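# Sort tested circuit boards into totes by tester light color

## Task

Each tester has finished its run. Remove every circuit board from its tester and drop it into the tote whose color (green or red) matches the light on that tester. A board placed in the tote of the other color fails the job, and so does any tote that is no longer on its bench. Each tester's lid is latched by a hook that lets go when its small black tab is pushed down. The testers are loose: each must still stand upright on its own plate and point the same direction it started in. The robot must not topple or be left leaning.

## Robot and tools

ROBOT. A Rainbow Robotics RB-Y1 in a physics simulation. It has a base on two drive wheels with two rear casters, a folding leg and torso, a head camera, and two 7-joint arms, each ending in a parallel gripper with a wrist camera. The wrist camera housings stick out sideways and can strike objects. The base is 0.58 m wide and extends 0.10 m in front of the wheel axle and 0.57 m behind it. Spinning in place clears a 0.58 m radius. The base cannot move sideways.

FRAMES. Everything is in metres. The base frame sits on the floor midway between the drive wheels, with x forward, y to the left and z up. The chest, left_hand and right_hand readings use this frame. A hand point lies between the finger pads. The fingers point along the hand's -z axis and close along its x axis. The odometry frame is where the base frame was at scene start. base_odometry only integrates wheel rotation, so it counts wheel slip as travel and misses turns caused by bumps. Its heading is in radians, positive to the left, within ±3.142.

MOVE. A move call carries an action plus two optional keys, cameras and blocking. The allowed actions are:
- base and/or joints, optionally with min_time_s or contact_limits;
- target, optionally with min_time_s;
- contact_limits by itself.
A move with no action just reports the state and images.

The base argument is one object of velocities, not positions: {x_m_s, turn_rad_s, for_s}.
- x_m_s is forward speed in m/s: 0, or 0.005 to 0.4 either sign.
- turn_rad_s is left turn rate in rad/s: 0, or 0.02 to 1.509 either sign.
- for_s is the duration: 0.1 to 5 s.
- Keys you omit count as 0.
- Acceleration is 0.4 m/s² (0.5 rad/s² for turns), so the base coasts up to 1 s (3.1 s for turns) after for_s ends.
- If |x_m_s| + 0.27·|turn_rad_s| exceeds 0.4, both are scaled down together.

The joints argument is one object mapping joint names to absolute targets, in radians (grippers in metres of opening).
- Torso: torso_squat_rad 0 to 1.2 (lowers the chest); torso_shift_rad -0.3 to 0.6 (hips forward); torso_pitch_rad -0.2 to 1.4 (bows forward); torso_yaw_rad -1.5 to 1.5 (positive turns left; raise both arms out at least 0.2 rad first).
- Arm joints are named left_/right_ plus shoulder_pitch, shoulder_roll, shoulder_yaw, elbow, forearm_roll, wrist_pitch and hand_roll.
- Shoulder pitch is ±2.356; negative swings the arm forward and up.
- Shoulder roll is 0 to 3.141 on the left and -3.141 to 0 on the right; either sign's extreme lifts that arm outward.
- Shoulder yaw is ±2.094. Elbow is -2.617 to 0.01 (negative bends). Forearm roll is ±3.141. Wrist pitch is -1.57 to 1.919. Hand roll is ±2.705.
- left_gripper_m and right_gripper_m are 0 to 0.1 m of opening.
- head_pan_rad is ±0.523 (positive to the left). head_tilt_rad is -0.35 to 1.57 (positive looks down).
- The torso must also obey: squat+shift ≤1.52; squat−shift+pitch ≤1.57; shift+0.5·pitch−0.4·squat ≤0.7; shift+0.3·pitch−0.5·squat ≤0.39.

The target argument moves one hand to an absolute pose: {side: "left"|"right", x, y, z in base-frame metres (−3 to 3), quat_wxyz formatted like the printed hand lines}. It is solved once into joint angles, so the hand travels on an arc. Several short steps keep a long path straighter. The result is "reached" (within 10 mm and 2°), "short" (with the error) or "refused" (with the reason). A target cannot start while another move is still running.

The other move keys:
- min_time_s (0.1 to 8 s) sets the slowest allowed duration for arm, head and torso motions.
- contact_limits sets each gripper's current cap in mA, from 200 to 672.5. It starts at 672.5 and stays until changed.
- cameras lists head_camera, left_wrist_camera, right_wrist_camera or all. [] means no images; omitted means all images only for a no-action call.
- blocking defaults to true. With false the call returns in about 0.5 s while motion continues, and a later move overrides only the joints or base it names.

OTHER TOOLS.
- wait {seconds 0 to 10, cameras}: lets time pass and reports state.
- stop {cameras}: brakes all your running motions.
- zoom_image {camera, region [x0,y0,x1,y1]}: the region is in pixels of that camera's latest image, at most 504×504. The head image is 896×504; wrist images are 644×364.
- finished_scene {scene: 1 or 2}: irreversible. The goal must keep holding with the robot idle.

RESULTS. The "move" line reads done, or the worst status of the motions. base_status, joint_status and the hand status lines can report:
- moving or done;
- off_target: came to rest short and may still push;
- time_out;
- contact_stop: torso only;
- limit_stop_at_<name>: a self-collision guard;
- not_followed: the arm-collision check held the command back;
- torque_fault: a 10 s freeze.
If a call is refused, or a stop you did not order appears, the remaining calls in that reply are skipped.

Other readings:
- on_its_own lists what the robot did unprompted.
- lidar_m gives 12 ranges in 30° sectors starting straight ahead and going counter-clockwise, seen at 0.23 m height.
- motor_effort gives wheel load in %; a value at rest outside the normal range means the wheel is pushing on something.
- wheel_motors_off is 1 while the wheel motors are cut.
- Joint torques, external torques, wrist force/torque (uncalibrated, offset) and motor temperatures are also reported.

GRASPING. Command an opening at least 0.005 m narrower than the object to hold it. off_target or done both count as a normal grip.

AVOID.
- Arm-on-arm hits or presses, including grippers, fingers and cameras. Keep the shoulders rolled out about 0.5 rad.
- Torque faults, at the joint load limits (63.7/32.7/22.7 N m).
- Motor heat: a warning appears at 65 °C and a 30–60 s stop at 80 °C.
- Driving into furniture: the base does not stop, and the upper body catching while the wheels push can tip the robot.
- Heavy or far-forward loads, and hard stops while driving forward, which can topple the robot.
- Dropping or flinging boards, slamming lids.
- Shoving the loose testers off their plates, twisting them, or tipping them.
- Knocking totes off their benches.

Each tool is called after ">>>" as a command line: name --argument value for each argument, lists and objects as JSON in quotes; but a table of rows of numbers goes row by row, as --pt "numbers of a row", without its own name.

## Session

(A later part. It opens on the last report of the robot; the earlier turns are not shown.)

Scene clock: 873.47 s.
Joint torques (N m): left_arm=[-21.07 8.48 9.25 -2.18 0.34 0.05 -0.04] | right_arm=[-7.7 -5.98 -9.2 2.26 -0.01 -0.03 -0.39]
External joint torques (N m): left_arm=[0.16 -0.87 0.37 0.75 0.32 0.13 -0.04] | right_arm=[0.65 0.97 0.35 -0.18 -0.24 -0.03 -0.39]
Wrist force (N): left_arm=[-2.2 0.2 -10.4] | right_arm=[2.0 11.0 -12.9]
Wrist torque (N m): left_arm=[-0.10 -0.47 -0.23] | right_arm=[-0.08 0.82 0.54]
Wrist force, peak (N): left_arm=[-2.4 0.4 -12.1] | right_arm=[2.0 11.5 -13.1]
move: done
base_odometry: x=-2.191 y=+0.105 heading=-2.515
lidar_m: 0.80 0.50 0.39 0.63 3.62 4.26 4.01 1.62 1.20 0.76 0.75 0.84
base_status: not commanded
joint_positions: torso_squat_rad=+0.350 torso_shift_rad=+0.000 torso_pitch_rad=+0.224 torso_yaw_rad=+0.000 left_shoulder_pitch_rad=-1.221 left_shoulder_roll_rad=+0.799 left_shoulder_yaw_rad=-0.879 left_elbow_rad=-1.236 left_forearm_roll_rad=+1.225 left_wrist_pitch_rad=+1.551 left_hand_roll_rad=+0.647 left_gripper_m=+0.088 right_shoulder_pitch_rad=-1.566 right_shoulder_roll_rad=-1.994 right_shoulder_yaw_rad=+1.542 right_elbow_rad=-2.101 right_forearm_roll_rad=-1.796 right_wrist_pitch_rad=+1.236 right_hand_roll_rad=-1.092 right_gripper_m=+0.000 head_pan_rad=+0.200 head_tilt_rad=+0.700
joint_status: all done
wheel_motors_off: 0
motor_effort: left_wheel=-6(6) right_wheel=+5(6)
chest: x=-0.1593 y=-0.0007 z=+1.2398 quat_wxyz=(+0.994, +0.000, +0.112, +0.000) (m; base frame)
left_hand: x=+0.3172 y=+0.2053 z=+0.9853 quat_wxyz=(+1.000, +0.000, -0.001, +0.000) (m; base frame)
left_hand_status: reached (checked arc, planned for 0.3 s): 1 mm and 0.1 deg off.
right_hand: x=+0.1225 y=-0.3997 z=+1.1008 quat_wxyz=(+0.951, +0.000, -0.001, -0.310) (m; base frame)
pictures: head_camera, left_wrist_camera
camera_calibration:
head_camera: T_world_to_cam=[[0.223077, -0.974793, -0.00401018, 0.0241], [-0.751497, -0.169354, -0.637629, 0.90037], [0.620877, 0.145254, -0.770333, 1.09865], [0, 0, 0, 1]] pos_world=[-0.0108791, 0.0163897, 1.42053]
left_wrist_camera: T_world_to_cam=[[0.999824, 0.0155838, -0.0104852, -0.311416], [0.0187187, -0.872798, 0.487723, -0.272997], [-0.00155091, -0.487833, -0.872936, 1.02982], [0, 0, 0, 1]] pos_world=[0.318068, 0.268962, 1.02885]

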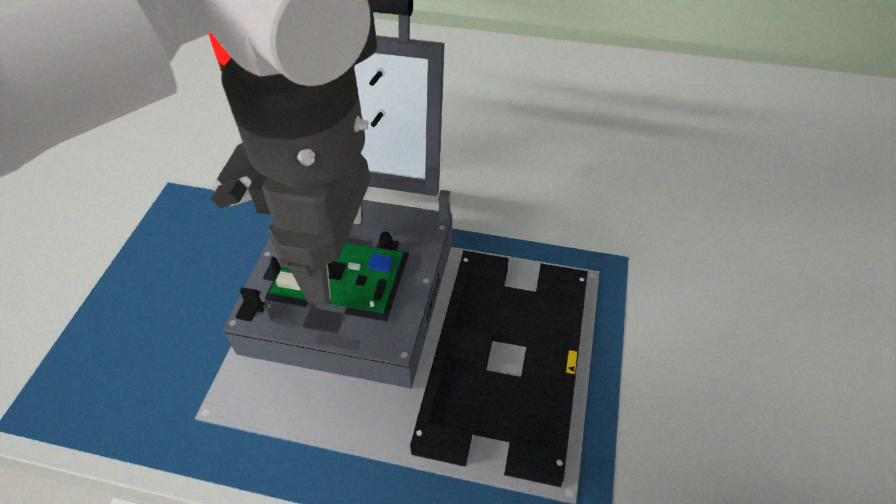

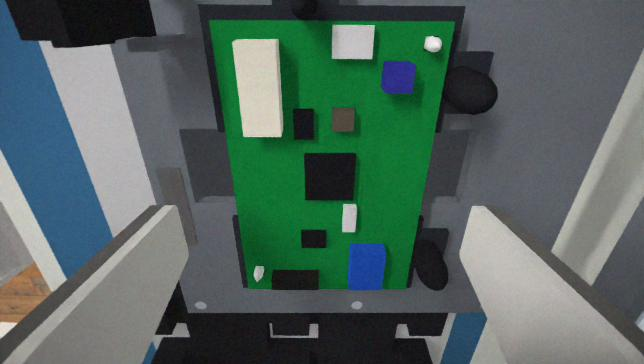

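>>> move --target '{"side":"left","x":0.318,"y":0.202,"z":0.962,"quat_wxyz":[1,0,0,0]}' --cameras '["left_wrist_camera","head_camera"]'

>>> zoom_image --camera "head_camera" --region '[200, 180, 500, 420]'

Scene clock: 880.97 s.
Joint torques (N m): left_arm=[-20.22 8.28 8.25 -2.31 0.24 -0.25 -0.06] | right_arm=[-7.63 -5.9 -9.03 2.3 -0.06 -0.03 -0.33]
External joint torques (N m): left_arm=[1.07 -0.91 -0.31 0.77 0.22 -0.18 -0.06] | right_arm=[0.72 1.04 0.53 -0.13 -0.29 -0.03 -0.33]
Wrist force (N): left_arm=[-2.5 -0.1 -10.3] | right_arm=[1.9 10.6 -12.8]
Wrist torque (N m): left_arm=[-0.07 -0.52 -0.22] | right_arm=[-0.06 0.79 0.53]
Wrist force, peak (N): left_arm=[-2.5 -0.1 -12.0] | right_arm=[2.1 11.1 -13.4]
move: done
base_odometry: x=-2.191 y=+0.105 heading=-2.515
lidar_m: 0.80 0.50 0.38 0.63 3.62 4.27 4.01 1.62 1.20 0.75 0.74 0.84
base_status: not commanded
joint_positions: torso_squat_rad=+0.350 torso_shift_rad=+0.000 torso_pitch_rad=+0.224 torso_yaw_rad=+0.000 left_shoulder_pitch_rad=-1.201 left_shoulder_roll_rad=+0.760 left_shoulder_yaw_rad=-0.898 left_elbow_rad=-1.181 left_forearm_roll_rad=+1.200 left_wrist_pitch_rad=+1.503 left_hand_roll_rad=+0.628 left_gripper_m=+0.088 right_shoulder_pitch_rad=-1.566 right_shoulder_roll_rad=-1.994 right_shoulder_yaw_rad=+1.542 right_elbow_rad=-2.101 right_forearm_roll_rad=-1.796 right_wrist_pitch_rad=+1.236 right_hand_roll_rad=-1.092 right_gripper_m=+0.000 head_pan_rad=+0.200 head_tilt_rad=+0.700
joint_status: all done
wheel_motors_off: 0
motor_effort: left_wheel=-5(6) right_wheel=+5(6)
chest: x=-0.1593 y=-0.0007 z=+1.2398 quat_wxyz=(+0.994, +0.000, +0.112, +0.000) (m; base frame)
left_hand: x=+0.3180 y=+0.2020 z=+0.9621 quat_wxyz=(+1.000, +0.000, +0.000, +0.000) (m; base frame)
left_hand_status: reached (checked arc, planned for 0.3 s): 0 mm and 0.0 deg off.
right_hand: x=+0.1225 y=-0.3997 z=+1.1008 quat_wxyz=(+0.951, +0.000, -0.001, -0.310) (m; base frame)
pictures: head_camera, left_wrist_camera
camera_calibration:
head_camera: T_world_to_cam=[[0.223003, -0.974809, -0.00407178, 0.0241866], [-0.75152, -0.169259, -0.637628, 0.900367], [0.620877, 0.145253, -0.770334, 1.09865], [0, 0, 0, 1]] pos_world=[-0.0108788, 0.0163894, 1.42053]
left_wrist_camera: T_world_to_cam=[[0.999809, 0.0154295, -0.0120152, -0.310814], [0.0193329, -0.872364, 0.488475, -0.265599], [-0.00294471, -0.488614, -0.872495, 1.00807], [0, 0, 0, 1]] pos_world=[0.318858, 0.265655, 1.00554]

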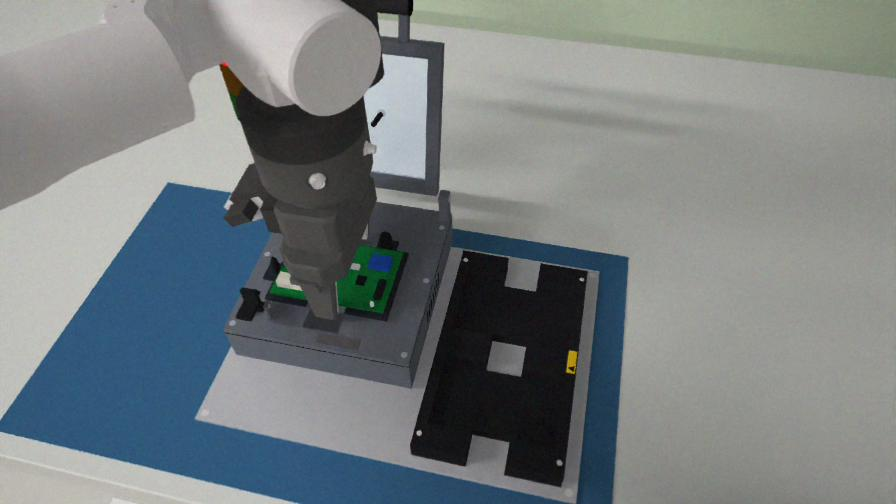

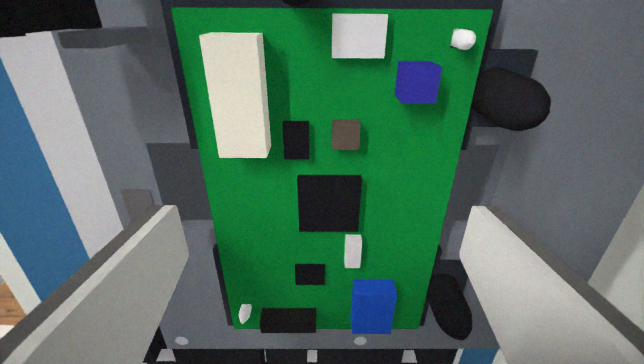

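Scaled by 1.680 from the camera's 896x504 image, which has a finer 1280x720 frame.

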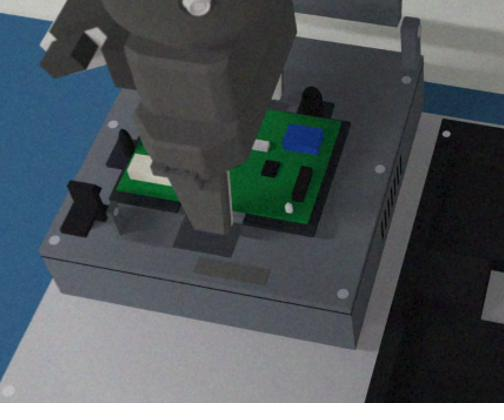

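Good; descend and grip.

>>> move --target '{"side":"left","x":0.318,"y":0.203,"z":0.946,"quat_wxyz":[1,0,0,0]}'

>>> move --joints '{"left_gripper_m":0.055}'

>>> move --target '{"side":"left","x":0.318,"y":0.203,"z":0.968,"quat_wxyz":[1,0,0,0]}'

>>> move --target '{"side":"left","x":0.318,"y":0.203,"z":1.08,"quat_wxyz":[1,0,0,0]}' --cameras '["left_wrist_camera","head_camera"]'

Scene clock: 886.07 s.
Joint torques (N m): left_arm=[-20.27 8.32 7.88 -2.22 0.27 -0.08 -0.06] | right_arm=[-7.42 -5.8 -8.98 2.24 -0.01 -0.02 -0.4]
External joint torques (N m): left_arm=[0.99 -0.81 -0.45 0.92 0.25 -0.01 -0.06] | right_arm=[0.93 1.14 0.57 -0.2 -0.23 -0.02 -0.4]
Wrist force (N): left_arm=[-2.5 -0.2 -10.6] | right_arm=[2.2 11.1 -13.1]
Wrist torque (N m): left_arm=[-0.03 -0.51 -0.21] | right_arm=[-0.10 0.81 0.51]
Wrist force, peak (N): left_arm=[-2.9 -0.4 -11.5] | right_arm=[2.0 11.3 -13.4]
move: done
base_odometry: x=-2.191 y=+0.105 heading=-2.515
lidar_m: 0.80 0.51 0.39 0.63 3.63 4.27 4.02 1.61 1.20 0.76 0.75 0.84
base_status: not commanded
joint_positions: torso_squat_rad=+0.350 torso_shift_rad=+0.000 torso_pitch_rad=+0.224 torso_yaw_rad=+0.000 left_shoulder_pitch_rad=-1.185 left_shoulder_roll_rad=+0.738 left_shoulder_yaw_rad=-0.908 left_elbow_rad=-1.144 left_forearm_roll_rad=+1.186 left_wrist_pitch_rad=+1.468 left_hand_roll_rad=+0.609 left_gripper_m=+0.088 right_shoulder_pitch_rad=-1.566 right_shoulder_roll_rad=-1.994 right_shoulder_yaw_rad=+1.542 right_elbow_rad=-2.101 right_forearm_roll_rad=-1.796 right_wrist_pitch_rad=+1.236 right_hand_roll_rad=-1.092 right_gripper_m=+0.000 head_pan_rad=+0.200 head_tilt_rad=+0.700
joint_status: all done
wheel_motors_off: 0
motor_effort: left_wheel=-4(6) right_wheel=+5(5)
chest: x=-0.1593 y=-0.0007 z=+1.2398 quat_wxyz=(+0.994, +0.000, +0.112, +0.000) (m; base frame)
left_hand: x=+0.3181 y=+0.2030 z=+0.9461 quat_wxyz=(+1.000, +0.000, +0.000, +0.000) (m; base frame)
left_hand_status: reached (checked arc, planned for 0.2 s): 0 mm and 0.0 deg off.
right_hand: x=+0.1225 y=-0.3997 z=+1.1008 quat_wxyz=(+0.951, +0.000, -0.001, -0.310) (m; base frame)
camera_calibration:
head_camera: T_world_to_cam=[[0.223094, -0.974789, -0.00399609, 0.0240802], [-0.751492, -0.169375, -0.637629, 0.900371], [0.620877, 0.145254, -0.770333, 1.09865], [0, 0, 0, 1]] pos_world=[-0.0108791, 0.0163898, 1.42053]
left_wrist_camera: T_world_to_cam=[[0.999807, 0.0155172, -0.0120631, -0.311095], [0.0194329, -0.872362, 0.488474, -0.256994], [-0.00294368, -0.488614, -0.872495, 0.994689], [0, 0, 0, 1]] pos_world=[0.318957, 0.266655, 0.989643]
right_wrist_camera: T_world_to_cam=[[-0.79604, 0.60494, -0.0191778, 0.362874], [0.535008, 0.718125, 0.445043, -0.235211], [0.282997, 0.344012, -0.895304, 1.16007], [0, 0, 0, 1]] pos_world=[0.0864054, -0.449685, 1.15025]

Scene clock: 886.93 s.
Joint torques (N m): left_arm=[-18.12 8.32 7.62 -2.59 1.35 1.6 -0.14] | right_arm=[-7.6 -6.12 -9.01 2.34 -0.08 -0.01 -0.29]
External joint torques (N m): left_arm=[3.15 -0.81 -0.71 0.55 1.33 1.68 -0.14] | right_arm=[0.76 0.83 0.54 -0.1 -0.31 -0.01 -0.29]
Wrist force (N): left_arm=[5.8 -0.6 -10.0] | right_arm=[2.2 11.1 -13.0]
Wrist torque (N m): left_arm=[-0.04 -0.63 -0.21] | right_arm=[-0.11 0.82 0.53]
Wrist force, peak (N): left_arm=[9.0 -0.4 -16.1] | right_arm=[2.2 11.3 -13.4]
move: off_target
base_odometry: x=-2.191 y=+0.105 heading=-2.515
lidar_m: 0.80 0.51 0.39 0.63 3.63 4.28 4.01 1.61 1.21 0.75 0.74 0.84
base_status: not commanded
joint_positions: torso_squat_rad=+0.350 torso_shift_rad=+0.000 torso_pitch_rad=+0.224 torso_yaw_rad=+0.000 left_shoulder_pitch_rad=-1.185 left_shoulder_roll_rad=+0.738 left_shoulder_yaw_rad=-0.908 left_elbow_rad=-1.144 left_forearm_roll_rad=+1.185 left_wrist_pitch_rad=+1.468 left_hand_roll_rad=+0.609 left_gripper_m=+0.071 right_shoulder_pitch_rad=-1.566 right_shoulder_roll_rad=-1.994 right_shoulder_yaw_rad=+1.542 right_elbow_rad=-2.101 right_forearm_roll_rad=-1.796 right_wrist_pitch_rad=+1.236 right_hand_roll_rad=-1.092 right_gripper_m=+0.000 head_pan_rad=+0.200 head_tilt_rad=+0.700
joint_status: left_gripper_m off_target (ended at +0.071, target +0.055)
wheel_motors_off: 0
motor_effort: left_wheel=-6(6) right_wheel=+4(6)
chest: x=-0.1592 y=-0.0007 z=+1.2398 quat_wxyz=(+0.994, +0.000, +0.112, +0.000) (m; base frame)
left_hand: x=+0.3184 y=+0.2029 z=+0.9463 quat_wxyz=(+1.000, +0.000, -0.001, +0.000) (m; base frame)
right_hand: x=+0.1226 y=-0.3997 z=+1.1007 quat_wxyz=(+0.951, +0.000, -0.001, -0.310) (m; base frame)
camera_calibration:
head_camera: T_world_to_cam=[[0.222957, -0.97482, -0.00401446, 0.024082], [-0.751577, -0.169272, -0.637557, 0.900277], [0.620824, 0.145165, -0.770393, 1.0986], [0, 0, 0, 1]] pos_world=[-0.0107786, 0.0163893, 1.42043]
left_wrist_camera: T_world_to_cam=[[0.999818, 0.0154127, -0.0112113, -0.312218], [0.0189259, -0.872298, 0.488608, -0.257125], [-0.0022488, -0.488732, -0.872431, 0.994476], [0, 0, 0, 1]] pos_world=[0.319264, 0.266554, 0.989745]
right_wrist_camera: T_world_to_cam=[[-0.795989, 0.605011, -0.0190451, 0.362828], [0.535132, 0.71806, 0.444998, -0.235251], [0.282904, 0.344022, -0.895329, 1.16008], [0, 0, 0, 1]] pos_world=[0.0865047, -0.449685, 1.15025]

Scene clock: 887.60 s.
Joint torques (N m): left_arm=[-20.02 8.87 8.67 -2.95 0.38 0.14 0.23] | right_arm=[-7.65 -6.22 -9.1 2.34 0 0.07 -0.28]
External joint torques (N m): left_arm=[1.27 -0.37 0.03 0.09 0.36 0.21 0.23] | right_arm=[0.71 0.72 0.45 -0.1 -0.23 0.08 -0.28]
Wrist force (N): left_arm=[-2.7 0.1 -10.6] | right_arm=[2.1 11.0 -12.9]
Wrist torque (N m): left_arm=[-0.09 -0.54 -0.21] | right_arm=[-0.11 0.82 0.53]
Wrist force, peak (N): left_arm=[12.0 0.0 -18.1] | right_arm=[2.0 11.0 -13.4]
move: done
base_odometry: x=-2.191 y=+0.105 heading=-2.515
lidar_m: 0.80 0.50 0.38 0.64 3.62 4.27 4.00 1.61 1.21 0.76 0.75 0.84
base_status: not commanded
joint_positions: torso_squat_rad=+0.350 torso_shift_rad=+0.000 torso_pitch_rad=+0.224 torso_yaw_rad=+0.000 left_shoulder_pitch_rad=-1.207 left_shoulder_roll_rad=+0.770 left_shoulder_yaw_rad=-0.893 left_elbow_rad=-1.194 left_forearm_roll_rad=+1.207 left_wrist_pitch_rad=+1.516 left_hand_roll_rad=+0.631 left_gripper_m=+0.071 right_shoulder_pitch_rad=-1.566 right_shoulder_roll_rad=-1.994 right_shoulder_yaw_rad=+1.542 right_elbow_rad=-2.101 right_forearm_roll_rad=-1.796 right_wrist_pitch_rad=+1.236 right_hand_roll_rad=-1.092 right_gripper_m=+0.000 head_pan_rad=+0.200 head_tilt_rad=+0.700
joint_status: all done
wheel_motors_off: 0
motor_effort: left_wheel=-7(7) right_wheel=+3(6)
chest: x=-0.1593 y=-0.0007 z=+1.2398 quat_wxyz=(+0.994, +0.000, +0.112, +0.000) (m; base frame)
left_hand: x=+0.3180 y=+0.2030 z=+0.9681 quat_wxyz=(+1.000, +0.000, +0.000, +0.000) (m; base frame)
left_hand_status: reached (checked arc, planned for 0.3 s): 0 mm and 0.0 deg off.
right_hand: x=+0.1225 y=-0.3997 z=+1.1008 quat_wxyz=(+0.951, +0.000, -0.001, -0.310) (m; base frame)
camera_calibration:
head_camera: T_world_to_cam=[[0.223021, -0.974805, -0.00405675, 0.0241655], [-0.751514, -0.169282, -0.637628, 0.900368], [0.620877, 0.145253, -0.770333, 1.09865], [0, 0, 0, 1]] pos_world=[-0.0108789, 0.0163895, 1.42053]
left_wrist_camera: T_world_to_cam=[[0.999806, 0.0154213, -0.0122386, -0.310527], [0.0194349, -0.872364, 0.488471, -0.267686], [-0.00314367, -0.488614, -0.872494, 1.01386], [0, 0, 0, 1]] pos_world=[0.318856, 0.266655, 1.01154]
right_wrist_camera: T_world_to_cam=[[-0.796008, 0.604983, -0.0191513, 0.36286], [0.535055, 0.718089, 0.445044, -0.235232], [0.282996, 0.344012, -0.895304, 1.16007], [0, 0, 0, 1]] pos_world=[0.0864053, -0.449685, 1.15025]

Scene clock: 888.47 s.
Joint torques (N m): left_arm=[-19.33 8.71 8.56 -2.02 0.14 -0.25 0.14] | right_arm=[-7.5 -6.1 -8.99 2.3 -0.07 -0.08 -0.35]
External joint torques (N m): left_arm=[2.19 -0.64 -0.71 0.28 0.12 -0.18 0.14] | right_arm=[0.85 0.84 0.56 -0.14 -0.3 -0.07 -0.35]
Wrist force (N): left_arm=[-2.5 -0.4 -10.8] | right_arm=[2.0 10.9 -13.2]
Wrist torque (N m): left_arm=[-0.04 -0.48 -0.19] | right_arm=[-0.09 0.80 0.53]
Wrist force, peak (N): left_arm=[-3.1 0.2 -12.9] | right_arm=[2.4 11.2 -13.4]
move: done
base_odometry: x=-2.191 y=+0.105 heading=-2.515
lidar_m: 0.80 0.51 0.38 0.64 3.62 4.26 4.01 1.62 1.21 0.75 0.74 0.83
base_status: not commanded
joint_positions: torso_squat_rad=+0.350 torso_shift_rad=+0.000 torso_pitch_rad=+0.224 torso_yaw_rad=+0.000 left_shoulder_pitch_rad=-1.361 left_shoulder_roll_rad=+0.874 left_shoulder_yaw_rad=-0.810 left_elbow_rad=-1.309 left_forearm_roll_rad=+1.326 left_wrist_pitch_rad=+1.744 left_hand_roll_rad=+0.692 left_gripper_m=+0.071 right_shoulder_pitch_rad=-1.566 right_shoulder_roll_rad=-1.994 right_shoulder_yaw_rad=+1.542 right_elbow_rad=-2.101 right_forearm_roll_rad=-1.796 right_wrist_pitch_rad=+1.236 right_hand_roll_rad=-1.092 right_gripper_m=+0.000 head_pan_rad=+0.200 head_tilt_rad=+0.700
joint_status: all done
wheel_motors_off: 0
motor_effort: left_wheel=-7(7) right_wheel=+4(5)
chest: x=-0.1593 y=-0.0007 z=+1.2398 quat_wxyz=(+0.994, +0.000, +0.112, +0.000) (m; base frame)
left_hand: x=+0.3181 y=+0.2030 z=+1.0802 quat_wxyz=(+1.000, +0.000, +0.000, +0.000) (m; base frame)
left_hand_status: reached (checked arc, planned for 0.5 s): 0 mm and 0.0 deg off.
right_hand: x=+0.1225 y=-0.3997 z=+1.1008 quat_wxyz=(+0.951, +0.000, -0.001, -0.310) (m; base frame)
pictures: head_camera, left_wrist_camera
camera_calibration:
head_camera: T_world_to_cam=[[0.223007, -0.974809, -0.00404062, 0.0241424], [-0.751428, -0.169261, -0.637735, 0.900521], [0.620986, 0.145255, -0.770245, 1.09853], [0, 0, 0, 1]] pos_world=[-0.010879, 0.0163894, 1.42053]
left_wrist_camera: T_world_to_cam=[[0.99981, 0.0152458, -0.0121427, -0.309418], [0.019235, -0.872367, 0.488472, -0.322385], [-0.00314573, -0.488613, -0.872495, 1.11167], [0, 0, 0, 1]] pos_world=[0.319057, 0.266655, 1.12364]

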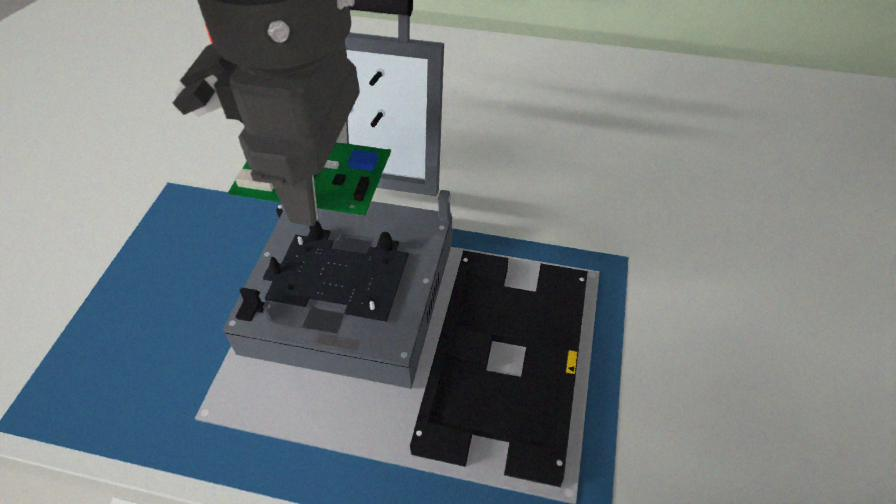

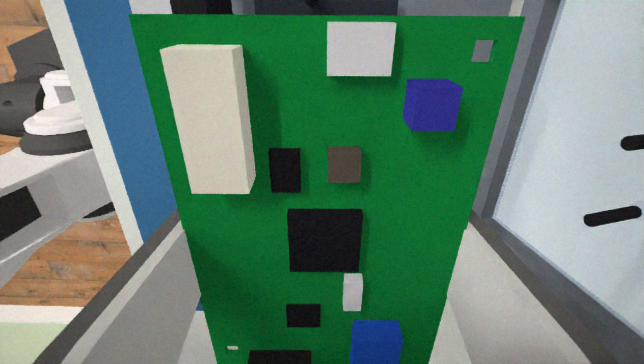

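>>> move --target '{"side":"left","x":0.2,"y":0.25,"z":1.16,"quat_wxyz":[1,0,0,0]}'

>>> move --target '{"side":"left","x":0.18,"y":0.40,"z":1.16,"quat_wxyz":[0.98,0,0,0.2]}'

>>> move --joints '{"torso_yaw_rad":0.72,"torso_pitch_rad":0.3,"head_pan_rad":-0.5,"right_gripper_m":0.09}' --cameras '["head_camera"]'

>>> move --target '{"side":"right","x":0.32,"y":0.05,"z":1.14,"quat_wxyz":[1,0,0,0]}' --cameras '["head_camera","right_wrist_camera"]'

Scene clock: 914.90 s.
Joint torques (N m): left_arm=[-13.32 9.34 10.4 0.37 0.02 0.01 -0.08] | right_arm=[-7.45 -6.18 -9 2.27 0.02 -0.03 -0.31]
External joint torques (N m): left_arm=[1.89 -0.29 0.61 -0.14 -0.01 0.06 -0.08] | right_arm=[0.9 0.76 0.55 -0.17 -0.21 -0.02 -0.31]
Wrist force (N): left_arm=[-2.6 -0.3 -10.8] | right_arm=[2.1 10.8 -13.0]
Wrist torque (N m): left_arm=[-0.04 -0.52 -0.17] | right_arm=[-0.07 0.83 0.52]
Wrist force, peak (N): left_arm=[-2.3 -0.7 -11.4] | right_arm=[2.0 11.1 -13.4]
move: done
base_odometry: x=-2.191 y=+0.105 heading=-2.515
lidar_m: 0.80 0.51 0.38 0.64 3.62 4.27 4.01 1.61 1.20 0.75 0.75 0.84
base_status: not commanded
joint_positions: torso_squat_rad=+0.350 torso_shift_rad=+0.000 torso_pitch_rad=+0.224 torso_yaw_rad=+0.000 left_shoulder_pitch_rad=-1.245 left_shoulder_roll_rad=+1.327 left_shoulder_yaw_rad=-0.657 left_elbow_rad=-1.948 left_forearm_roll_rad=+1.666 left_wrist_pitch_rad=+1.820 left_hand_roll_rad=+0.961 left_gripper_m=+0.071 right_shoulder_pitch_rad=-1.566 right_shoulder_roll_rad=-1.994 right_shoulder_yaw_rad=+1.542 right_elbow_rad=-2.101 right_forearm_roll_rad=-1.796 right_wrist_pitch_rad=+1.236 right_hand_roll_rad=-1.092 right_gripper_m=+0.000 head_pan_rad=+0.200 head_tilt_rad=+0.700
joint_status: all done
wheel_motors_off: 0
motor_effort: left_wheel=-5(7) right_wheel=+3(5)
chest: x=-0.1593 y=-0.0007 z=+1.2398 quat_wxyz=(+0.994, +0.000, +0.112, +0.000) (m; base frame)
left_hand: x=+0.2000 y=+0.2499 z=+1.1600 quat_wxyz=(+1.000, +0.001, +0.000, +0.000) (m; base frame)
left_hand_status: reached (checked arc, planned for 1.0 s): 0 mm and 0.1 deg off.
right_hand: x=+0.1225 y=-0.3997 z=+1.1008 quat_wxyz=(+0.951, +0.000, -0.001, -0.310) (m; base frame)
camera_calibration:
head_camera: T_world_to_cam=[[0.22308, -0.974792, -0.00397787, 0.0240542], [-0.751445, -0.169365, -0.637688, 0.900454], [0.620939, 0.145245, -0.770285, 1.09859], [0, 0, 0, 1]] pos_world=[-0.0108792, 0.0163897, 1.42053]
left_wrist_camera: T_world_to_cam=[[0.999801, 0.0150921, -0.0130593, -0.189926], [0.0195442, -0.872916, 0.48748, -0.316917], [-0.00404256, -0.487638, -0.873037, 1.20446], [0, 0, 0, 1]] pos_world=[0.200951, 0.313563, 1.20354]
right_wrist_camera: T_world_to_cam=[[-0.79604, 0.60494, -0.0191778, 0.362874], [0.535008, 0.718125, 0.445043, -0.235211], [0.282997, 0.344012, -0.895304, 1.16007], [0, 0, 0, 1]] pos_world=[0.0864054, -0.449685, 1.15025]

Scene clock: 916.03 s.
Joint torques (N m): left_arm=[-9.82 13.51 11.39 2.1 0.22 -0.12 0.05] | right_arm=[-7.29 -5.96 -9.12 2.35 0.07 -0.09 -0.35]
External joint torques (N m): left_arm=[1.23 -1.09 1.31 0.06 0.2 -0.06 0.05] | right_arm=[1.06 0.98 0.43 -0.08 -0.16 -0.08 -0.35]
Wrist force (N): left_arm=[-2.6 -0.1 -10.6] | right_arm=[2.0 11.1 -13.2]
Wrist torque (N m): left_arm=[-0.03 -0.49 -0.20] | right_arm=[-0.10 0.82 0.51]
Wrist force, peak (N): left_arm=[-2.1 -0.7 -11.5] | right_arm=[2.0 10.8 -13.6]
move: done
base_odometry: x=-2.191 y=+0.105 heading=-2.515
lidar_m: 0.80 0.50 0.38 0.63 3.62 4.27 4.01 1.61 1.21 0.75 0.75 0.84
base_status: not commanded
joint_positions: torso_squat_rad=+0.350 torso_shift_rad=+0.000 torso_pitch_rad=+0.224 torso_yaw_rad=+0.000 left_shoulder_pitch_rad=-0.905 left_shoulder_roll_rad=+1.777 left_shoulder_yaw_rad=-0.578 left_elbow_rad=-1.819 left_forearm_roll_rad=+1.807 left_wrist_pitch_rad=+1.576 left_hand_roll_rad=+0.830 left_gripper_m=+0.071 right_shoulder_pitch_rad=-1.566 right_shoulder_roll_rad=-1.994 right_shoulder_yaw_rad=+1.542 right_elbow_rad=-2.101 right_forearm_roll_rad=-1.796 right_wrist_pitch_rad=+1.236 right_hand_roll_rad=-1.092 right_gripper_m=+0.000 head_pan_rad=+0.200 head_tilt_rad=+0.700
joint_status: all done
wheel_motors_off: 0
motor_effort: left_wheel=-7(7) right_wheel=+3(5)
chest: x=-0.1593 y=-0.0007 z=+1.2398 quat_wxyz=(+0.994, +0.000, +0.112, +0.000) (m; base frame)
left_hand: x=+0.1800 y=+0.4000 z=+1.1601 quat_wxyz=(+0.980, +0.000, +0.000, +0.200) (m; base frame)
left_hand_status: reached (checked arc, planned for 0.8 s): 0 mm and 0.0 deg off.
right_hand: x=+0.1225 y=-0.3997 z=+1.1008 quat_wxyz=(+0.951, +0.000, -0.001, -0.310) (m; base frame)
camera_calibration:
head_camera: T_world_to_cam=[[0.223094, -0.974789, -0.00399609, 0.0240802], [-0.751492, -0.169375, -0.637629, 0.900371], [0.620877, 0.145254, -0.770333, 1.09865], [0, 0, 0, 1]] pos_world=[-0.0108791, 0.0163898, 1.42053]
left_wrist_camera: T_world_to_cam=[[0.913653, 0.406308, -0.0123056, -0.314043], [0.360178, -0.795146, 0.487868, -0.278438], [0.18844, -0.450174, -0.872831, 1.22769], [0, 0, 0, 1]] pos_world=[0.155868, 0.458876, 1.20354]
right_wrist_camera: T_world_to_cam=[[-0.79604, 0.60494, -0.0191778, 0.362874], [0.535008, 0.718125, 0.445043, -0.235211], [0.282997, 0.344012, -0.895304, 1.16007], [0, 0, 0, 1]] pos_world=[0.0864054, -0.449685, 1.15025]

Scene clock: 918.03 s.
Joint torques (N m): left_arm=[-9.26 14.24 10.47 3.64 0 0.06 -0.03] | right_arm=[-8.22 -4.33 -9.42 0.73 -0.33 -0.19 -0.38]
External joint torques (N m): left_arm=[0.77 -1.2 1.07 0.09 0.32 -0.05 -0.03] | right_arm=[0.59 0.81 0.63 0.03 -0.21 -0.01 -0.37]
Wrist force (N): left_arm=[-3.1 -1.6 -10.6] | right_arm=[2.9 9.7 -12.6]
Wrist torque (N m): left_arm=[0.05 -0.50 -0.21] | right_arm=[0.01 0.86 0.53]
Wrist force, peak (N): left_arm=[-3.3 -1.5 -10.9] | right_arm=[2.6 10.9 -13.2]
move: done
base_odometry: x=-2.191 y=+0.105 heading=-2.515
lidar_m: 0.80 0.50 0.39 0.64 3.63 4.26 4.01 1.62 1.21 0.75 0.74 0.84
base_status: not commanded
joint_positions: torso_squat_rad=+0.350 torso_shift_rad=+0.000 torso_pitch_rad=+0.300 torso_yaw_rad=+0.720 left_shoulder_pitch_rad=-0.905 left_shoulder_roll_rad=+1.777 left_shoulder_yaw_rad=-0.578 left_elbow_rad=-1.819 left_forearm_roll_rad=+1.807 left_wrist_pitch_rad=+1.576 left_hand_roll_rad=+0.830 left_gripper_m=+0.071 right_shoulder_pitch_rad=-1.566 right_shoulder_roll_rad=-1.994 right_shoulder_yaw_rad=+1.542 right_elbow_rad=-2.101 right_forearm_roll_rad=-1.796 right_wrist_pitch_rad=+1.236 right_hand_roll_rad=-1.092 right_gripper_m=+0.090 head_pan_rad=-0.500 head_tilt_rad=+0.700
joint_status: all done
wheel_motors_off: 0
motor_effort: left_wheel=-6(7) right_wheel=+4(6)
chest: x=-0.1366 y=-0.0007 z=+1.2337 quat_wxyz=(+0.925, +0.053, +0.140, +0.348) (m; base frame)
left_hand: x=-0.1394 y=+0.5304 z=+1.2322 quat_wxyz=(+0.848, +0.097, +0.016, +0.521) (m; base frame)
right_hand: x=+0.3128 y=-0.0990 z=+1.0187 quat_wxyz=(+0.995, +0.076, +0.061, +0.034) (m; base frame)
pictures: head_camera
camera_calibration:
head_camera: T_world_to_cam=[[0.240788, -0.970213, -0.0266144, 0.0642759], [-0.794261, -0.181212, -0.579924, 0.835779], [0.557827, 0.160777, -0.814236, 1.12742], [0, 0, 0, 1]] pos_world=[0.0194463, 0.0325512, 1.40438]

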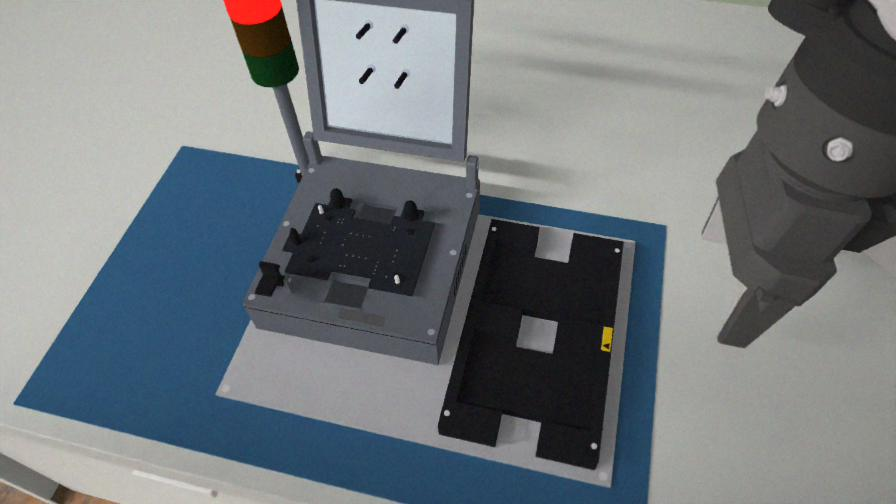

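Scene clock: 919.40 s.
Joint torques (N m): left_arm=[-9.2 14.41 10.49 3.55 -0.04 0.06 -0.05] | right_arm=[-16.01 -2.1 -9.78 2.09 0.11 -0.31 0.36]
External joint torques (N m): left_arm=[0.83 -1.03 1.09 -0.01 0.28 -0.05 -0.04] | right_arm=[2.53 -0.06 0.64 0.56 -0.1 -0.31 0.36]
Wrist force (N): left_arm=[-3.1 -1.6 -10.6] | right_arm=[2.3 10.8 -13.3]
Wrist torque (N m): left_arm=[0.04 -0.52 -0.22] | right_arm=[-0.07 0.85 0.52]
Wrist force, peak (N): left_arm=[-3.2 -1.7 -10.9] | right_arm=[2.4 11.3 -13.9]
move: done
base_odometry: x=-2.191 y=+0.105 heading=-2.515
lidar_m: 0.80 0.50 0.38 0.63 3.62 4.27 4.01 1.61 1.20 0.76 0.75 0.84
base_status: not commanded
joint_positions: torso_squat_rad=+0.350 torso_shift_rad=+0.000 torso_pitch_rad=+0.300 torso_yaw_rad=+0.720 left_shoulder_pitch_rad=-0.905 left_shoulder_roll_rad=+1.777 left_shoulder_yaw_rad=-0.578 left_elbow_rad=-1.819 left_forearm_roll_rad=+1.807 left_wrist_pitch_rad=+1.576 left_hand_roll_rad=+0.830 left_gripper_m=+0.071 right_shoulder_pitch_rad=-1.857 right_shoulder_roll_rad=-1.373 right_shoulder_yaw_rad=+1.314 right_elbow_rad=-1.807 right_forearm_roll_rad=-1.776 right_wrist_pitch_rad=+1.756 right_hand_roll_rad=-1.602 right_gripper_m=+0.090 head_pan_rad=-0.500 head_tilt_rad=+0.700
joint_status: all done
wheel_motors_off: 0
motor_effort: left_wheel=-6(6) right_wheel=+4(6)
chest: x=-0.1367 y=-0.0007 z=+1.2337 quat_wxyz=(+0.925, +0.053, +0.140, +0.348) (m; base frame)
left_hand: x=-0.1394 y=+0.5304 z=+1.2322 quat_wxyz=(+0.848, +0.097, +0.016, +0.521) (m; base frame)
right_hand: x=+0.3194 y=+0.0497 z=+1.1402 quat_wxyz=(+1.000, +0.002, -0.001, +0.000) (m; base frame)
right_hand_status: reached (checked arc, planned for 1.0 s): 1 mm and 0.2 deg off.
pictures: head_camera, right_wrist_camera
camera_calibration:
head_camera: T_world_to_cam=[[0.240764, -0.970215, -0.0267495, 0.0644659], [-0.794275, -0.181114, -0.579936, 0.835793], [0.557818, 0.160874, -0.814223, 1.1274], [0, 0, 0, 1]] pos_world=[0.0194464, 0.0325509, 1.40438]
right_wrist_camera: T_world_to_cam=[[-0.999602, 0.0205779, -0.0193016, 0.342658], [0.00978416, 0.894506, 0.446949, -0.524008], [0.0264627, 0.446582, -0.894351, 1.06081], [0, 0, 0, 1]] pos_world=[0.319576, -0.0120621, 1.18956]

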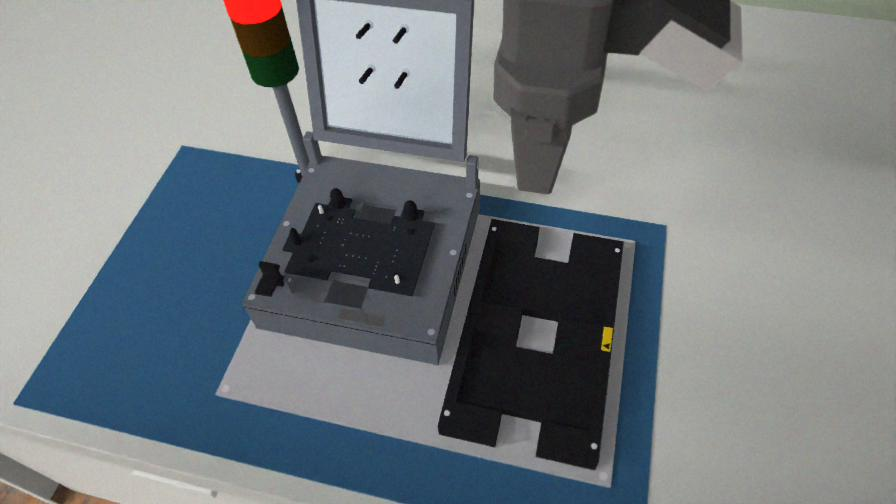

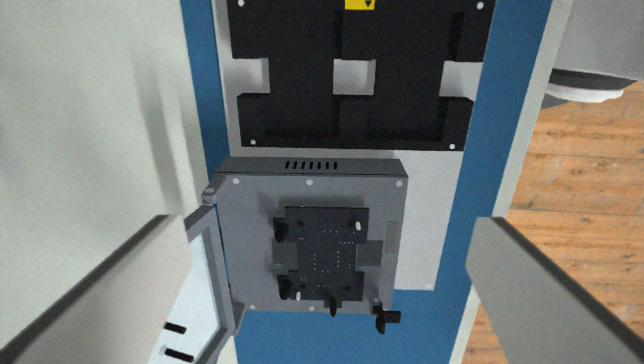

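>>> move --target '{"side":"right","x":0.321,"y":0.213,"z":1.0,"quat_wxyz":[1,0,0,0]}' --cameras '["right_wrist_camera","head_camera"]'

>>> zoom_image --camera "head_camera" --region '[200, 130, 500, 380]'

Scene clock: 938.47 s.
Joint torques (N m): left_arm=[-9.28 14.38 10.18 3.4 -0.05 0.02 0.06] | right_arm=[-24.73 -4.41 -8.69 0.64 0.05 0.13 0.17]
External joint torques (N m): left_arm=[0.75 -1.05 0.78 -0.15 0.27 -0.09 0.06] | right_arm=[1.52 -0.44 0.62 0.76 -0.17 0.13 0.17]
Wrist force (N): left_arm=[-3.3 -1.6 -10.4] | right_arm=[1.9 10.8 -13.1]
Wrist torque (N m): left_arm=[0.06 -0.53 -0.21] | right_arm=[-0.06 0.80 0.53]
Wrist force, peak (N): left_arm=[-3.4 -1.5 -11.1] | right_arm=[2.5 10.8 -14.1]
move: done
base_odometry: x=-2.191 y=+0.105 heading=-2.515
lidar_m: 0.79 0.50 0.38 0.64 3.62 4.27 4.01 1.61 1.20 0.76 0.75 0.85
base_status: not commanded
joint_positions: torso_squat_rad=+0.350 torso_shift_rad=+0.000 torso_pitch_rad=+0.300 torso_yaw_rad=+0.720 left_shoulder_pitch_rad=-0.905 left_shoulder_roll_rad=+1.777 left_shoulder_yaw_rad=-0.578 left_elbow_rad=-1.819 left_forearm_roll_rad=+1.807 left_wrist_pitch_rad=+1.576 left_hand_roll_rad=+0.830 left_gripper_m=+0.071 right_shoulder_pitch_rad=-1.675 right_shoulder_roll_rad=-0.756 right_shoulder_yaw_rad=+1.448 right_elbow_rad=-1.151 right_forearm_roll_rad=-1.542 right_wrist_pitch_rad=+1.492 right_hand_roll_rad=-1.510 right_gripper_m=+0.090 head_pan_rad=-0.500 head_tilt_rad=+0.700
joint_status: all done
wheel_motors_off: 0
motor_effort: left_wheel=-5(7) right_wheel=+5(6)
chest: x=-0.1366 y=-0.0007 z=+1.2337 quat_wxyz=(+0.925, +0.053, +0.140, +0.348) (m; base frame)
left_hand: x=-0.1394 y=+0.5304 z=+1.2322 quat_wxyz=(+0.848, +0.097, +0.016, +0.521) (m; base frame)
right_hand: x=+0.3204 y=+0.2127 z=+1.0002 quat_wxyz=(+1.000, +0.002, -0.001, +0.000) (m; base frame)
right_hand_status: reached (checked arc, planned for 1.0 s): 1 mm and 0.3 deg off.
pictures: head_camera, right_wrist_camera
camera_calibration:
head_camera: T_world_to_cam=[[0.240778, -0.970211, -0.0267692, 0.0644932], [-0.794319, -0.181127, -0.579871, 0.835702], [0.557749, 0.160883, -0.814268, 1.12746], [0, 0, 0, 1]] pos_world=[0.0194464, 0.032551, 1.40438]
right_wrist_camera: T_world_to_cam=[[-0.999591, 0.02079, -0.0196231, 0.337905], [0.00978575, 0.893763, 0.448432, -0.608569], [0.0268613, 0.448057, -0.893601, 0.8616], [0, 0, 0, 1]] pos_world=[0.320579, 0.150846, 1.04946]

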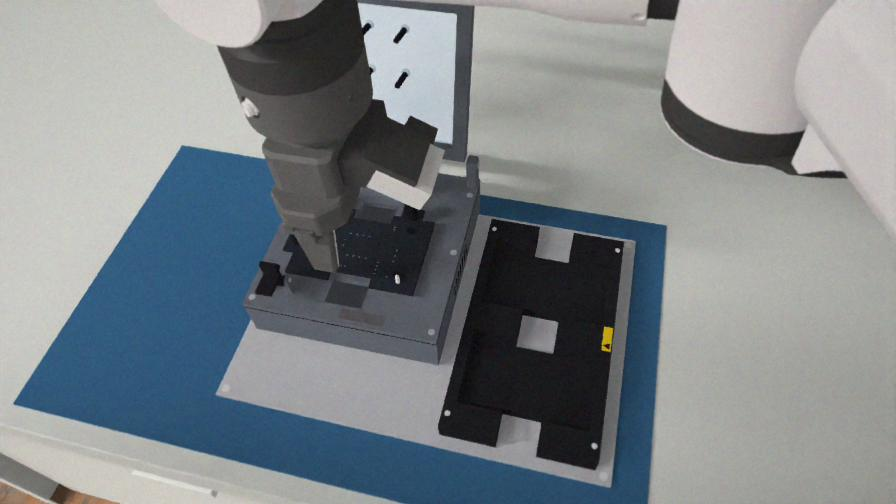

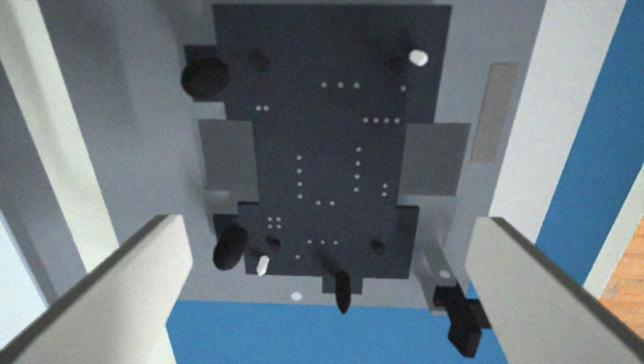

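Scaled by 1.680 from the camera's 896x504 image, which has a finer 1280x720 frame.

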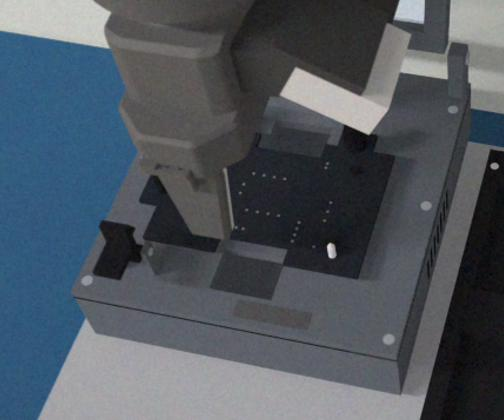

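>>> move --target '{"side":"right","x":0.319,"y":0.203,"z":0.972,"quat_wxyz":[1,0,0,-0.005]}' --cameras '["right_wrist_camera","head_camera"]'

>>> zoom_image --camera "head_camera" --region '[200, 130, 500, 380]'

Scene clock: 944.00 s.
Joint torques (N m): left_arm=[-9.3 14.45 10.18 3.48 -0.12 0.17 0.01] | right_arm=[-24.05 -3.74 -9 -0.61 0.14 -0.13 -0.18]
External joint torques (N m): left_arm=[0.73 -0.99 0.78 -0.07 0.21 0.06 0.01] | right_arm=[1.83 0.3 0.43 -0.33 -0.07 -0.13 -0.18]
Wrist force (N): left_arm=[-3.2 -1.6 -10.8] | right_arm=[2.4 10.4 -13.4]
Wrist torque (N m): left_arm=[0.06 -0.52 -0.21] | right_arm=[-0.02 0.85 0.54]
Wrist force, peak (N): left_arm=[-3.4 -1.5 -11.0] | right_arm=[2.6 9.8 -14.8]
move: done
base_odometry: x=-2.191 y=+0.105 heading=-2.515
lidar_m: 0.81 0.50 0.38 0.63 3.62 4.27 4.02 1.61 1.21 0.76 0.75 0.84
base_status: not commanded
joint_positions: torso_squat_rad=+0.350 torso_shift_rad=+0.000 torso_pitch_rad=+0.300 torso_yaw_rad=+0.720 left_shoulder_pitch_rad=-0.905 left_shoulder_roll_rad=+1.777 left_shoulder_yaw_rad=-0.578 left_elbow_rad=-1.819 left_forearm_roll_rad=+1.807 left_wrist_pitch_rad=+1.576 left_hand_roll_rad=+0.830 left_gripper_m=+0.071 right_shoulder_pitch_rad=-1.622 right_shoulder_roll_rad=-0.775 right_shoulder_yaw_rad=+1.467 right_elbow_rad=-1.186 right_forearm_roll_rad=-1.517 right_wrist_pitch_rad=+1.442 right_hand_roll_rad=-1.531 right_gripper_m=+0.090 head_pan_rad=-0.500 head_tilt_rad=+0.700
joint_status: all done
wheel_motors_off: 0
motor_effort: left_wheel=-4(6) right_wheel=+5(5)
chest: x=-0.1366 y=-0.0007 z=+1.2337 quat_wxyz=(+0.925, +0.053, +0.140, +0.348) (m; base frame)
left_hand: x=-0.1394 y=+0.5304 z=+1.2322 quat_wxyz=(+0.848, +0.097, +0.016, +0.521) (m; base frame)
right_hand: x=+0.3190 y=+0.2031 z=+0.9721 quat_wxyz=(+1.000, +0.000, +0.000, -0.005) (m; base frame)
right_hand_status: reached (checked arc, planned for 0.3 s): 0 mm and 0.0 deg off.
pictures: head_camera, right_wrist_camera
camera_calibration:
head_camera: T_world_to_cam=[[0.240778, -0.970211, -0.0267692, 0.0643721], [-0.794319, -0.181127, -0.579871, 0.835764], [0.557749, 0.160883, -0.814268, 1.12742], [0, 0, 0, 1]] pos_world=[0.0195464, 0.032451, 1.40438]
right_wrist_camera: T_world_to_cam=[[-0.999397, 0.0302243, -0.0170936, 0.331776], [0.0194873, 0.895655, 0.444322, -0.586816], [0.0287393, 0.443721, -0.895704, 0.843186], [0, 0, 0, 1]] pos_world=[0.318779, 0.141418, 1.02165]

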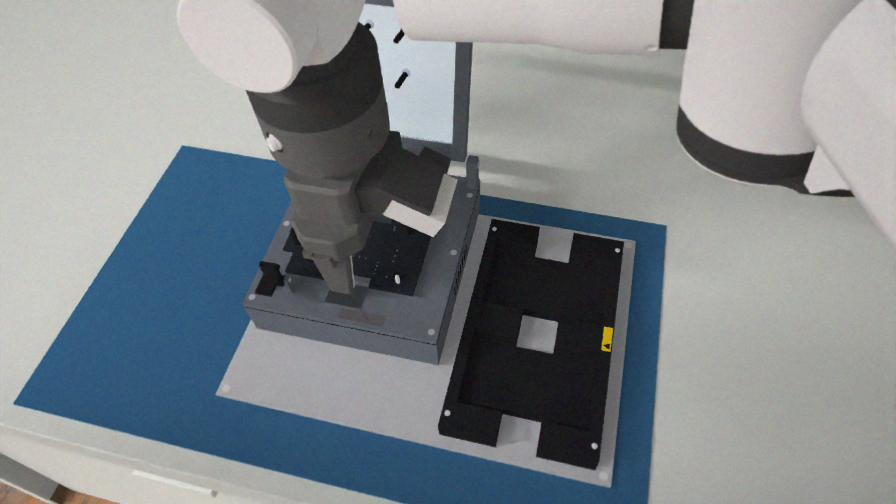

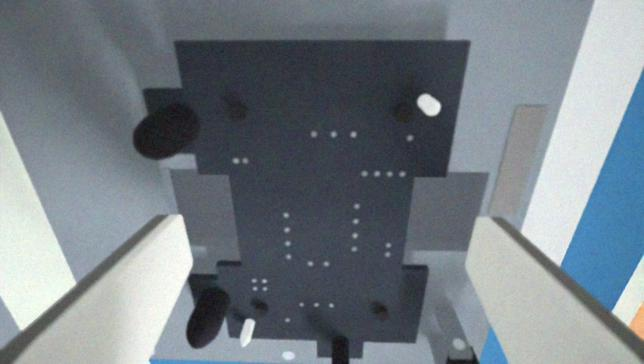

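Scaled by 1.680 from the camera's 896x504 image, which has a finer 1280x720 frame.

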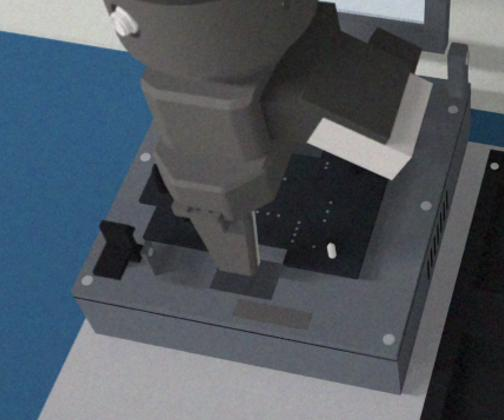

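>>> move --target '{"side":"right","x":0.319,"y":0.203,"z":0.946,"quat_wxyz":[1,0,0,-0.005]}'

>>> move --joints '{"right_gripper_m":0.055}'

>>> move --target '{"side":"right","x":0.319,"y":0.203,"z":0.964,"quat_wxyz":[1,0,0,-0.005]}' --cameras '["head_camera"]'

Scene clock: 948.70 s.
Joint torques (N m): left_arm=[-9.08 14.48 10.46 3.56 -0.13 0.12 0.04] | right_arm=[-24.4 -2.68 -8.25 0.31 0.14 0.01 0.09]
External joint torques (N m): left_arm=[0.95 -0.95 1.06 0 0.19 0.02 0.04] | right_arm=[1.47 1.4 0.94 0.71 -0.07 0.01 0.09]
Wrist force (N): left_arm=[-2.9 -1.6 -10.8] | right_arm=[2.0 11.0 -13.0]
Wrist torque (N m): left_arm=[0.07 -0.48 -0.22] | right_arm=[-0.09 0.82 0.53]
Wrist force, peak (N): left_arm=[-3.2 -1.7 -11.0] | right_arm=[2.2 10.7 -14.3]
move: done
base_odometry: x=-2.191 y=+0.105 heading=-2.515
lidar_m: 0.80 0.51 0.38 0.63 3.63 4.27 4.00 1.60 1.21 0.76 0.75 0.84
base_status: not commanded
joint_positions: torso_squat_rad=+0.350 torso_shift_rad=+0.000 torso_pitch_rad=+0.300 torso_yaw_rad=+0.720 left_shoulder_pitch_rad=-0.905 left_shoulder_roll_rad=+1.777 left_shoulder_yaw_rad=-0.578 left_elbow_rad=-1.819 left_forearm_roll_rad=+1.807 left_wrist_pitch_rad=+1.576 left_hand_roll_rad=+0.830 left_gripper_m=+0.071 right_shoulder_pitch_rad=-1.579 right_shoulder_roll_rad=-0.753 right_shoulder_yaw_rad=+1.484 right_elbow_rad=-1.152 right_forearm_roll_rad=-1.494 right_wrist_pitch_rad=+1.393 right_hand_roll_rad=-1.518 right_gripper_m=+0.090 head_pan_rad=-0.500 head_tilt_rad=+0.700
joint_status: all done
wheel_motors_off: 0
motor_effort: left_wheel=-4(6) right_wheel=+4(6)
chest: x=-0.1366 y=-0.0008 z=+1.2337 quat_wxyz=(+0.925, +0.053, +0.140, +0.348) (m; base frame)
left_hand: x=-0.1394 y=+0.5304 z=+1.2322 quat_wxyz=(+0.848, +0.097, +0.016, +0.521) (m; base frame)
right_hand: x=+0.3191 y=+0.2030 z=+0.9462 quat_wxyz=(+1.000, +0.000, +0.000, -0.005) (m; base frame)
right_hand_status: reached (checked arc, planned for 0.2 s): 0 mm and 0.0 deg off.
camera_calibration:
head_camera: T_world_to_cam=[[0.240778, -0.970211, -0.0267692, 0.0643721], [-0.794319, -0.181127, -0.579871, 0.835764], [0.557749, 0.160883, -0.814268, 1.12742], [0, 0, 0, 1]] pos_world=[0.0195464, 0.032451, 1.40438]
left_wrist_camera: T_world_to_cam=[[0.442191, 0.894663, 0.0636059, -0.492609], [0.839317, -0.437755, 0.322361, -0.0137516], [0.316248, -0.0891598, -0.944477, 1.32426], [0, 0, 0, 1]] pos_world=[-0.189427, 0.55277, 1.2865]
right_wrist_camera: T_world_to_cam=[[-0.999389, 0.0304067, -0.0172211, 0.331434], [0.0195875, 0.895551, 0.444528, -0.575397], [0.028939, 0.443919, -0.8956, 0.819747], [0, 0, 0, 1]] pos_world=[0.31878, 0.141319, 0.995652]

Scene clock: 949.57 s.
Joint torques (N m): left_arm=[-9.28 14.36 10.29 3.5 -0.17 0.11 0.02] | right_arm=[-22.46 0.17 -8.53 -3.18 -3.17 1.17 0.07]
External joint torques (N m): left_arm=[0.75 -1.08 0.89 -0.06 0.15 0 0.02] | right_arm=[3.42 4.25 0.64 -2.78 -3.38 1.17 0.07]
Wrist force (N): left_arm=[-3.2 -1.4 -10.8] | right_arm=[15.4 14.9 -19.8]
Wrist torque (N m): left_arm=[0.01 -0.51 -0.21] | right_arm=[0.04 0.43 0.67]
Wrist force, peak (N): left_arm=[-3.4 -1.4 -10.9] | right_arm=[19.6 17.4 -23.7]
move: off_target
base_odometry: x=-2.191 y=+0.105 heading=-2.515
lidar_m: 0.80 0.50 0.38 0.63 3.62 4.26 4.00 1.61 1.20 0.76 0.74 0.84
base_status: not commanded
joint_positions: torso_squat_rad=+0.350 torso_shift_rad=+0.000 torso_pitch_rad=+0.300 torso_yaw_rad=+0.720 left_shoulder_pitch_rad=-0.905 left_shoulder_roll_rad=+1.777 left_shoulder_yaw_rad=-0.578 left_elbow_rad=-1.819 left_forearm_roll_rad=+1.807 left_wrist_pitch_rad=+1.576 left_hand_roll_rad=+0.830 left_gripper_m=+0.071 right_shoulder_pitch_rad=-1.579 right_shoulder_roll_rad=-0.754 right_shoulder_yaw_rad=+1.484 right_elbow_rad=-1.151 right_forearm_roll_rad=-1.493 right_wrist_pitch_rad=+1.392 right_hand_roll_rad=-1.518 right_gripper_m=+0.062 head_pan_rad=-0.500 head_tilt_rad=+0.700
joint_status: right_gripper_m off_target (ended at +0.062, target +0.055)
wheel_motors_off: 0
motor_effort: left_wheel=-8(9) right_wheel=+3(5)
chest: x=-0.1364 y=-0.0007 z=+1.2337 quat_wxyz=(+0.925, +0.053, +0.140, +0.348) (m; base frame)
left_hand: x=-0.1392 y=+0.5304 z=+1.2322 quat_wxyz=(+0.848, +0.097, +0.016, +0.521) (m; base frame)
right_hand: x=+0.3200 y=+0.2029 z=+0.9463 quat_wxyz=(+1.000, +0.000, -0.001, -0.006) (m; base frame)
camera_calibration:
head_camera: T_world_to_cam=[[0.240759, -0.970214, -0.0268344, 0.0644132], [-0.794485, -0.18112, -0.579646, 0.835551], [0.55752, 0.160874, -0.814427, 1.12745], [0, 0, 0, 1]] pos_world=[0.0197467, 0.032451, 1.40428]
left_wrist_camera: T_world_to_cam=[[0.442221, 0.894661, 0.0634213, -0.49249], [0.839381, -0.437739, 0.322216, -0.0137805], [0.316036, -0.0892564, -0.944539, 1.32417], [0, 0, 0, 1]] pos_world=[-0.189128, 0.552769, 1.2864]
right_wrist_camera: T_world_to_cam=[[-0.999327, 0.0317068, -0.0184635, 0.33328], [0.0201884, 0.895359, 0.444887, -0.575892], [0.0306374, 0.444215, -0.895396, 0.819071], [0, 0, 0, 1]] pos_world=[0.319588, 0.14122, 0.995753]

Scene clock: 950.30 s.
Joint torques (N m): left_arm=[-9.06 14.44 10.06 3.64 -0.09 0.14 0.04] | right_arm=[-36.13 -4.97 -14.77 -0.51 0.79 -0.02 -0.11]
External joint torques (N m): left_arm=[0.96 -1 0.66 0.08 0.23 0.03 0.04] | right_arm=[-10.26 -0.92 -5.43 -0.17 0.58 -0.04 -0.11]
Wrist force (N): left_arm=[-3.3 -1.3 -10.4] | right_arm=[1.4 11.2 -42.6]
Wrist torque (N m): left_arm=[0.04 -0.53 -0.21] | right_arm=[-0.05 1.74 0.54]
Wrist force, peak (N): left_arm=[-3.2 -1.8 -10.7] | right_arm=[-6.5 5.2 -50.9]
move: done
base_odometry: x=-2.191 y=+0.105 heading=-2.515
lidar_m: 0.80 0.50 0.38 0.63 3.63 4.27 4.02 1.61 1.20 0.76 0.74 0.84
base_status: not commanded
joint_positions: torso_squat_rad=+0.350 torso_shift_rad=+0.000 torso_pitch_rad=+0.301 torso_yaw_rad=+0.720 left_shoulder_pitch_rad=-0.905 left_shoulder_roll_rad=+1.777 left_shoulder_yaw_rad=-0.578 left_elbow_rad=-1.819 left_forearm_roll_rad=+1.807 left_wrist_pitch_rad=+1.576 left_hand_roll_rad=+0.830 left_gripper_m=+0.071 right_shoulder_pitch_rad=-1.605 right_shoulder_roll_rad=-0.767 right_shoulder_yaw_rad=+1.474 right_elbow_rad=-1.174 right_forearm_roll_rad=-1.510 right_wrist_pitch_rad=+1.426 right_hand_roll_rad=-1.527 right_gripper_m=+0.062 head_pan_rad=-0.500 head_tilt_rad=+0.700
joint_status: all done
wheel_motors_off: 0
motor_effort: left_wheel=-3(9) right_wheel=+5(5)
chest: x=-0.1361 y=-0.0006 z=+1.2336 quat_wxyz=(+0.925, +0.053, +0.140, +0.348) (m; base frame)
left_hand: x=-0.1389 y=+0.5305 z=+1.2320 quat_wxyz=(+0.848, +0.097, +0.017, +0.521) (m; base frame)
right_hand: x=+0.3188 y=+0.2023 z=+0.9613 quat_wxyz=(+1.000, -0.002, +0.001, -0.005) (m; base frame)
right_hand_status: reached (checked arc, planned for 0.2 s): 3 mm and 0.2 deg off.
pictures: head_camera
camera_calibration:
head_camera: T_world_to_cam=[[0.240713, -0.970226, -0.026794, 0.0644286], [-0.794904, -0.181225, -0.579038, 0.835084], [0.556942, 0.160681, -0.81486, 1.12769], [0, 0, 0, 1]] pos_world=[0.0202474, 0.0326511, 1.40418]

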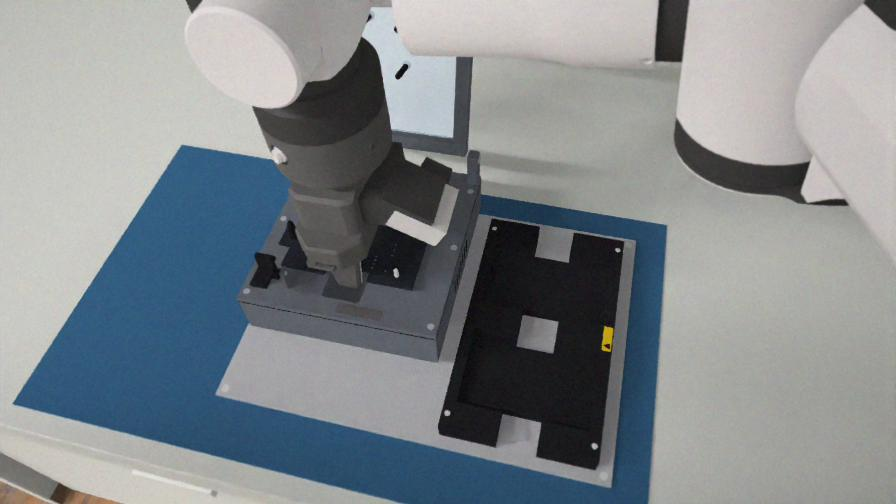

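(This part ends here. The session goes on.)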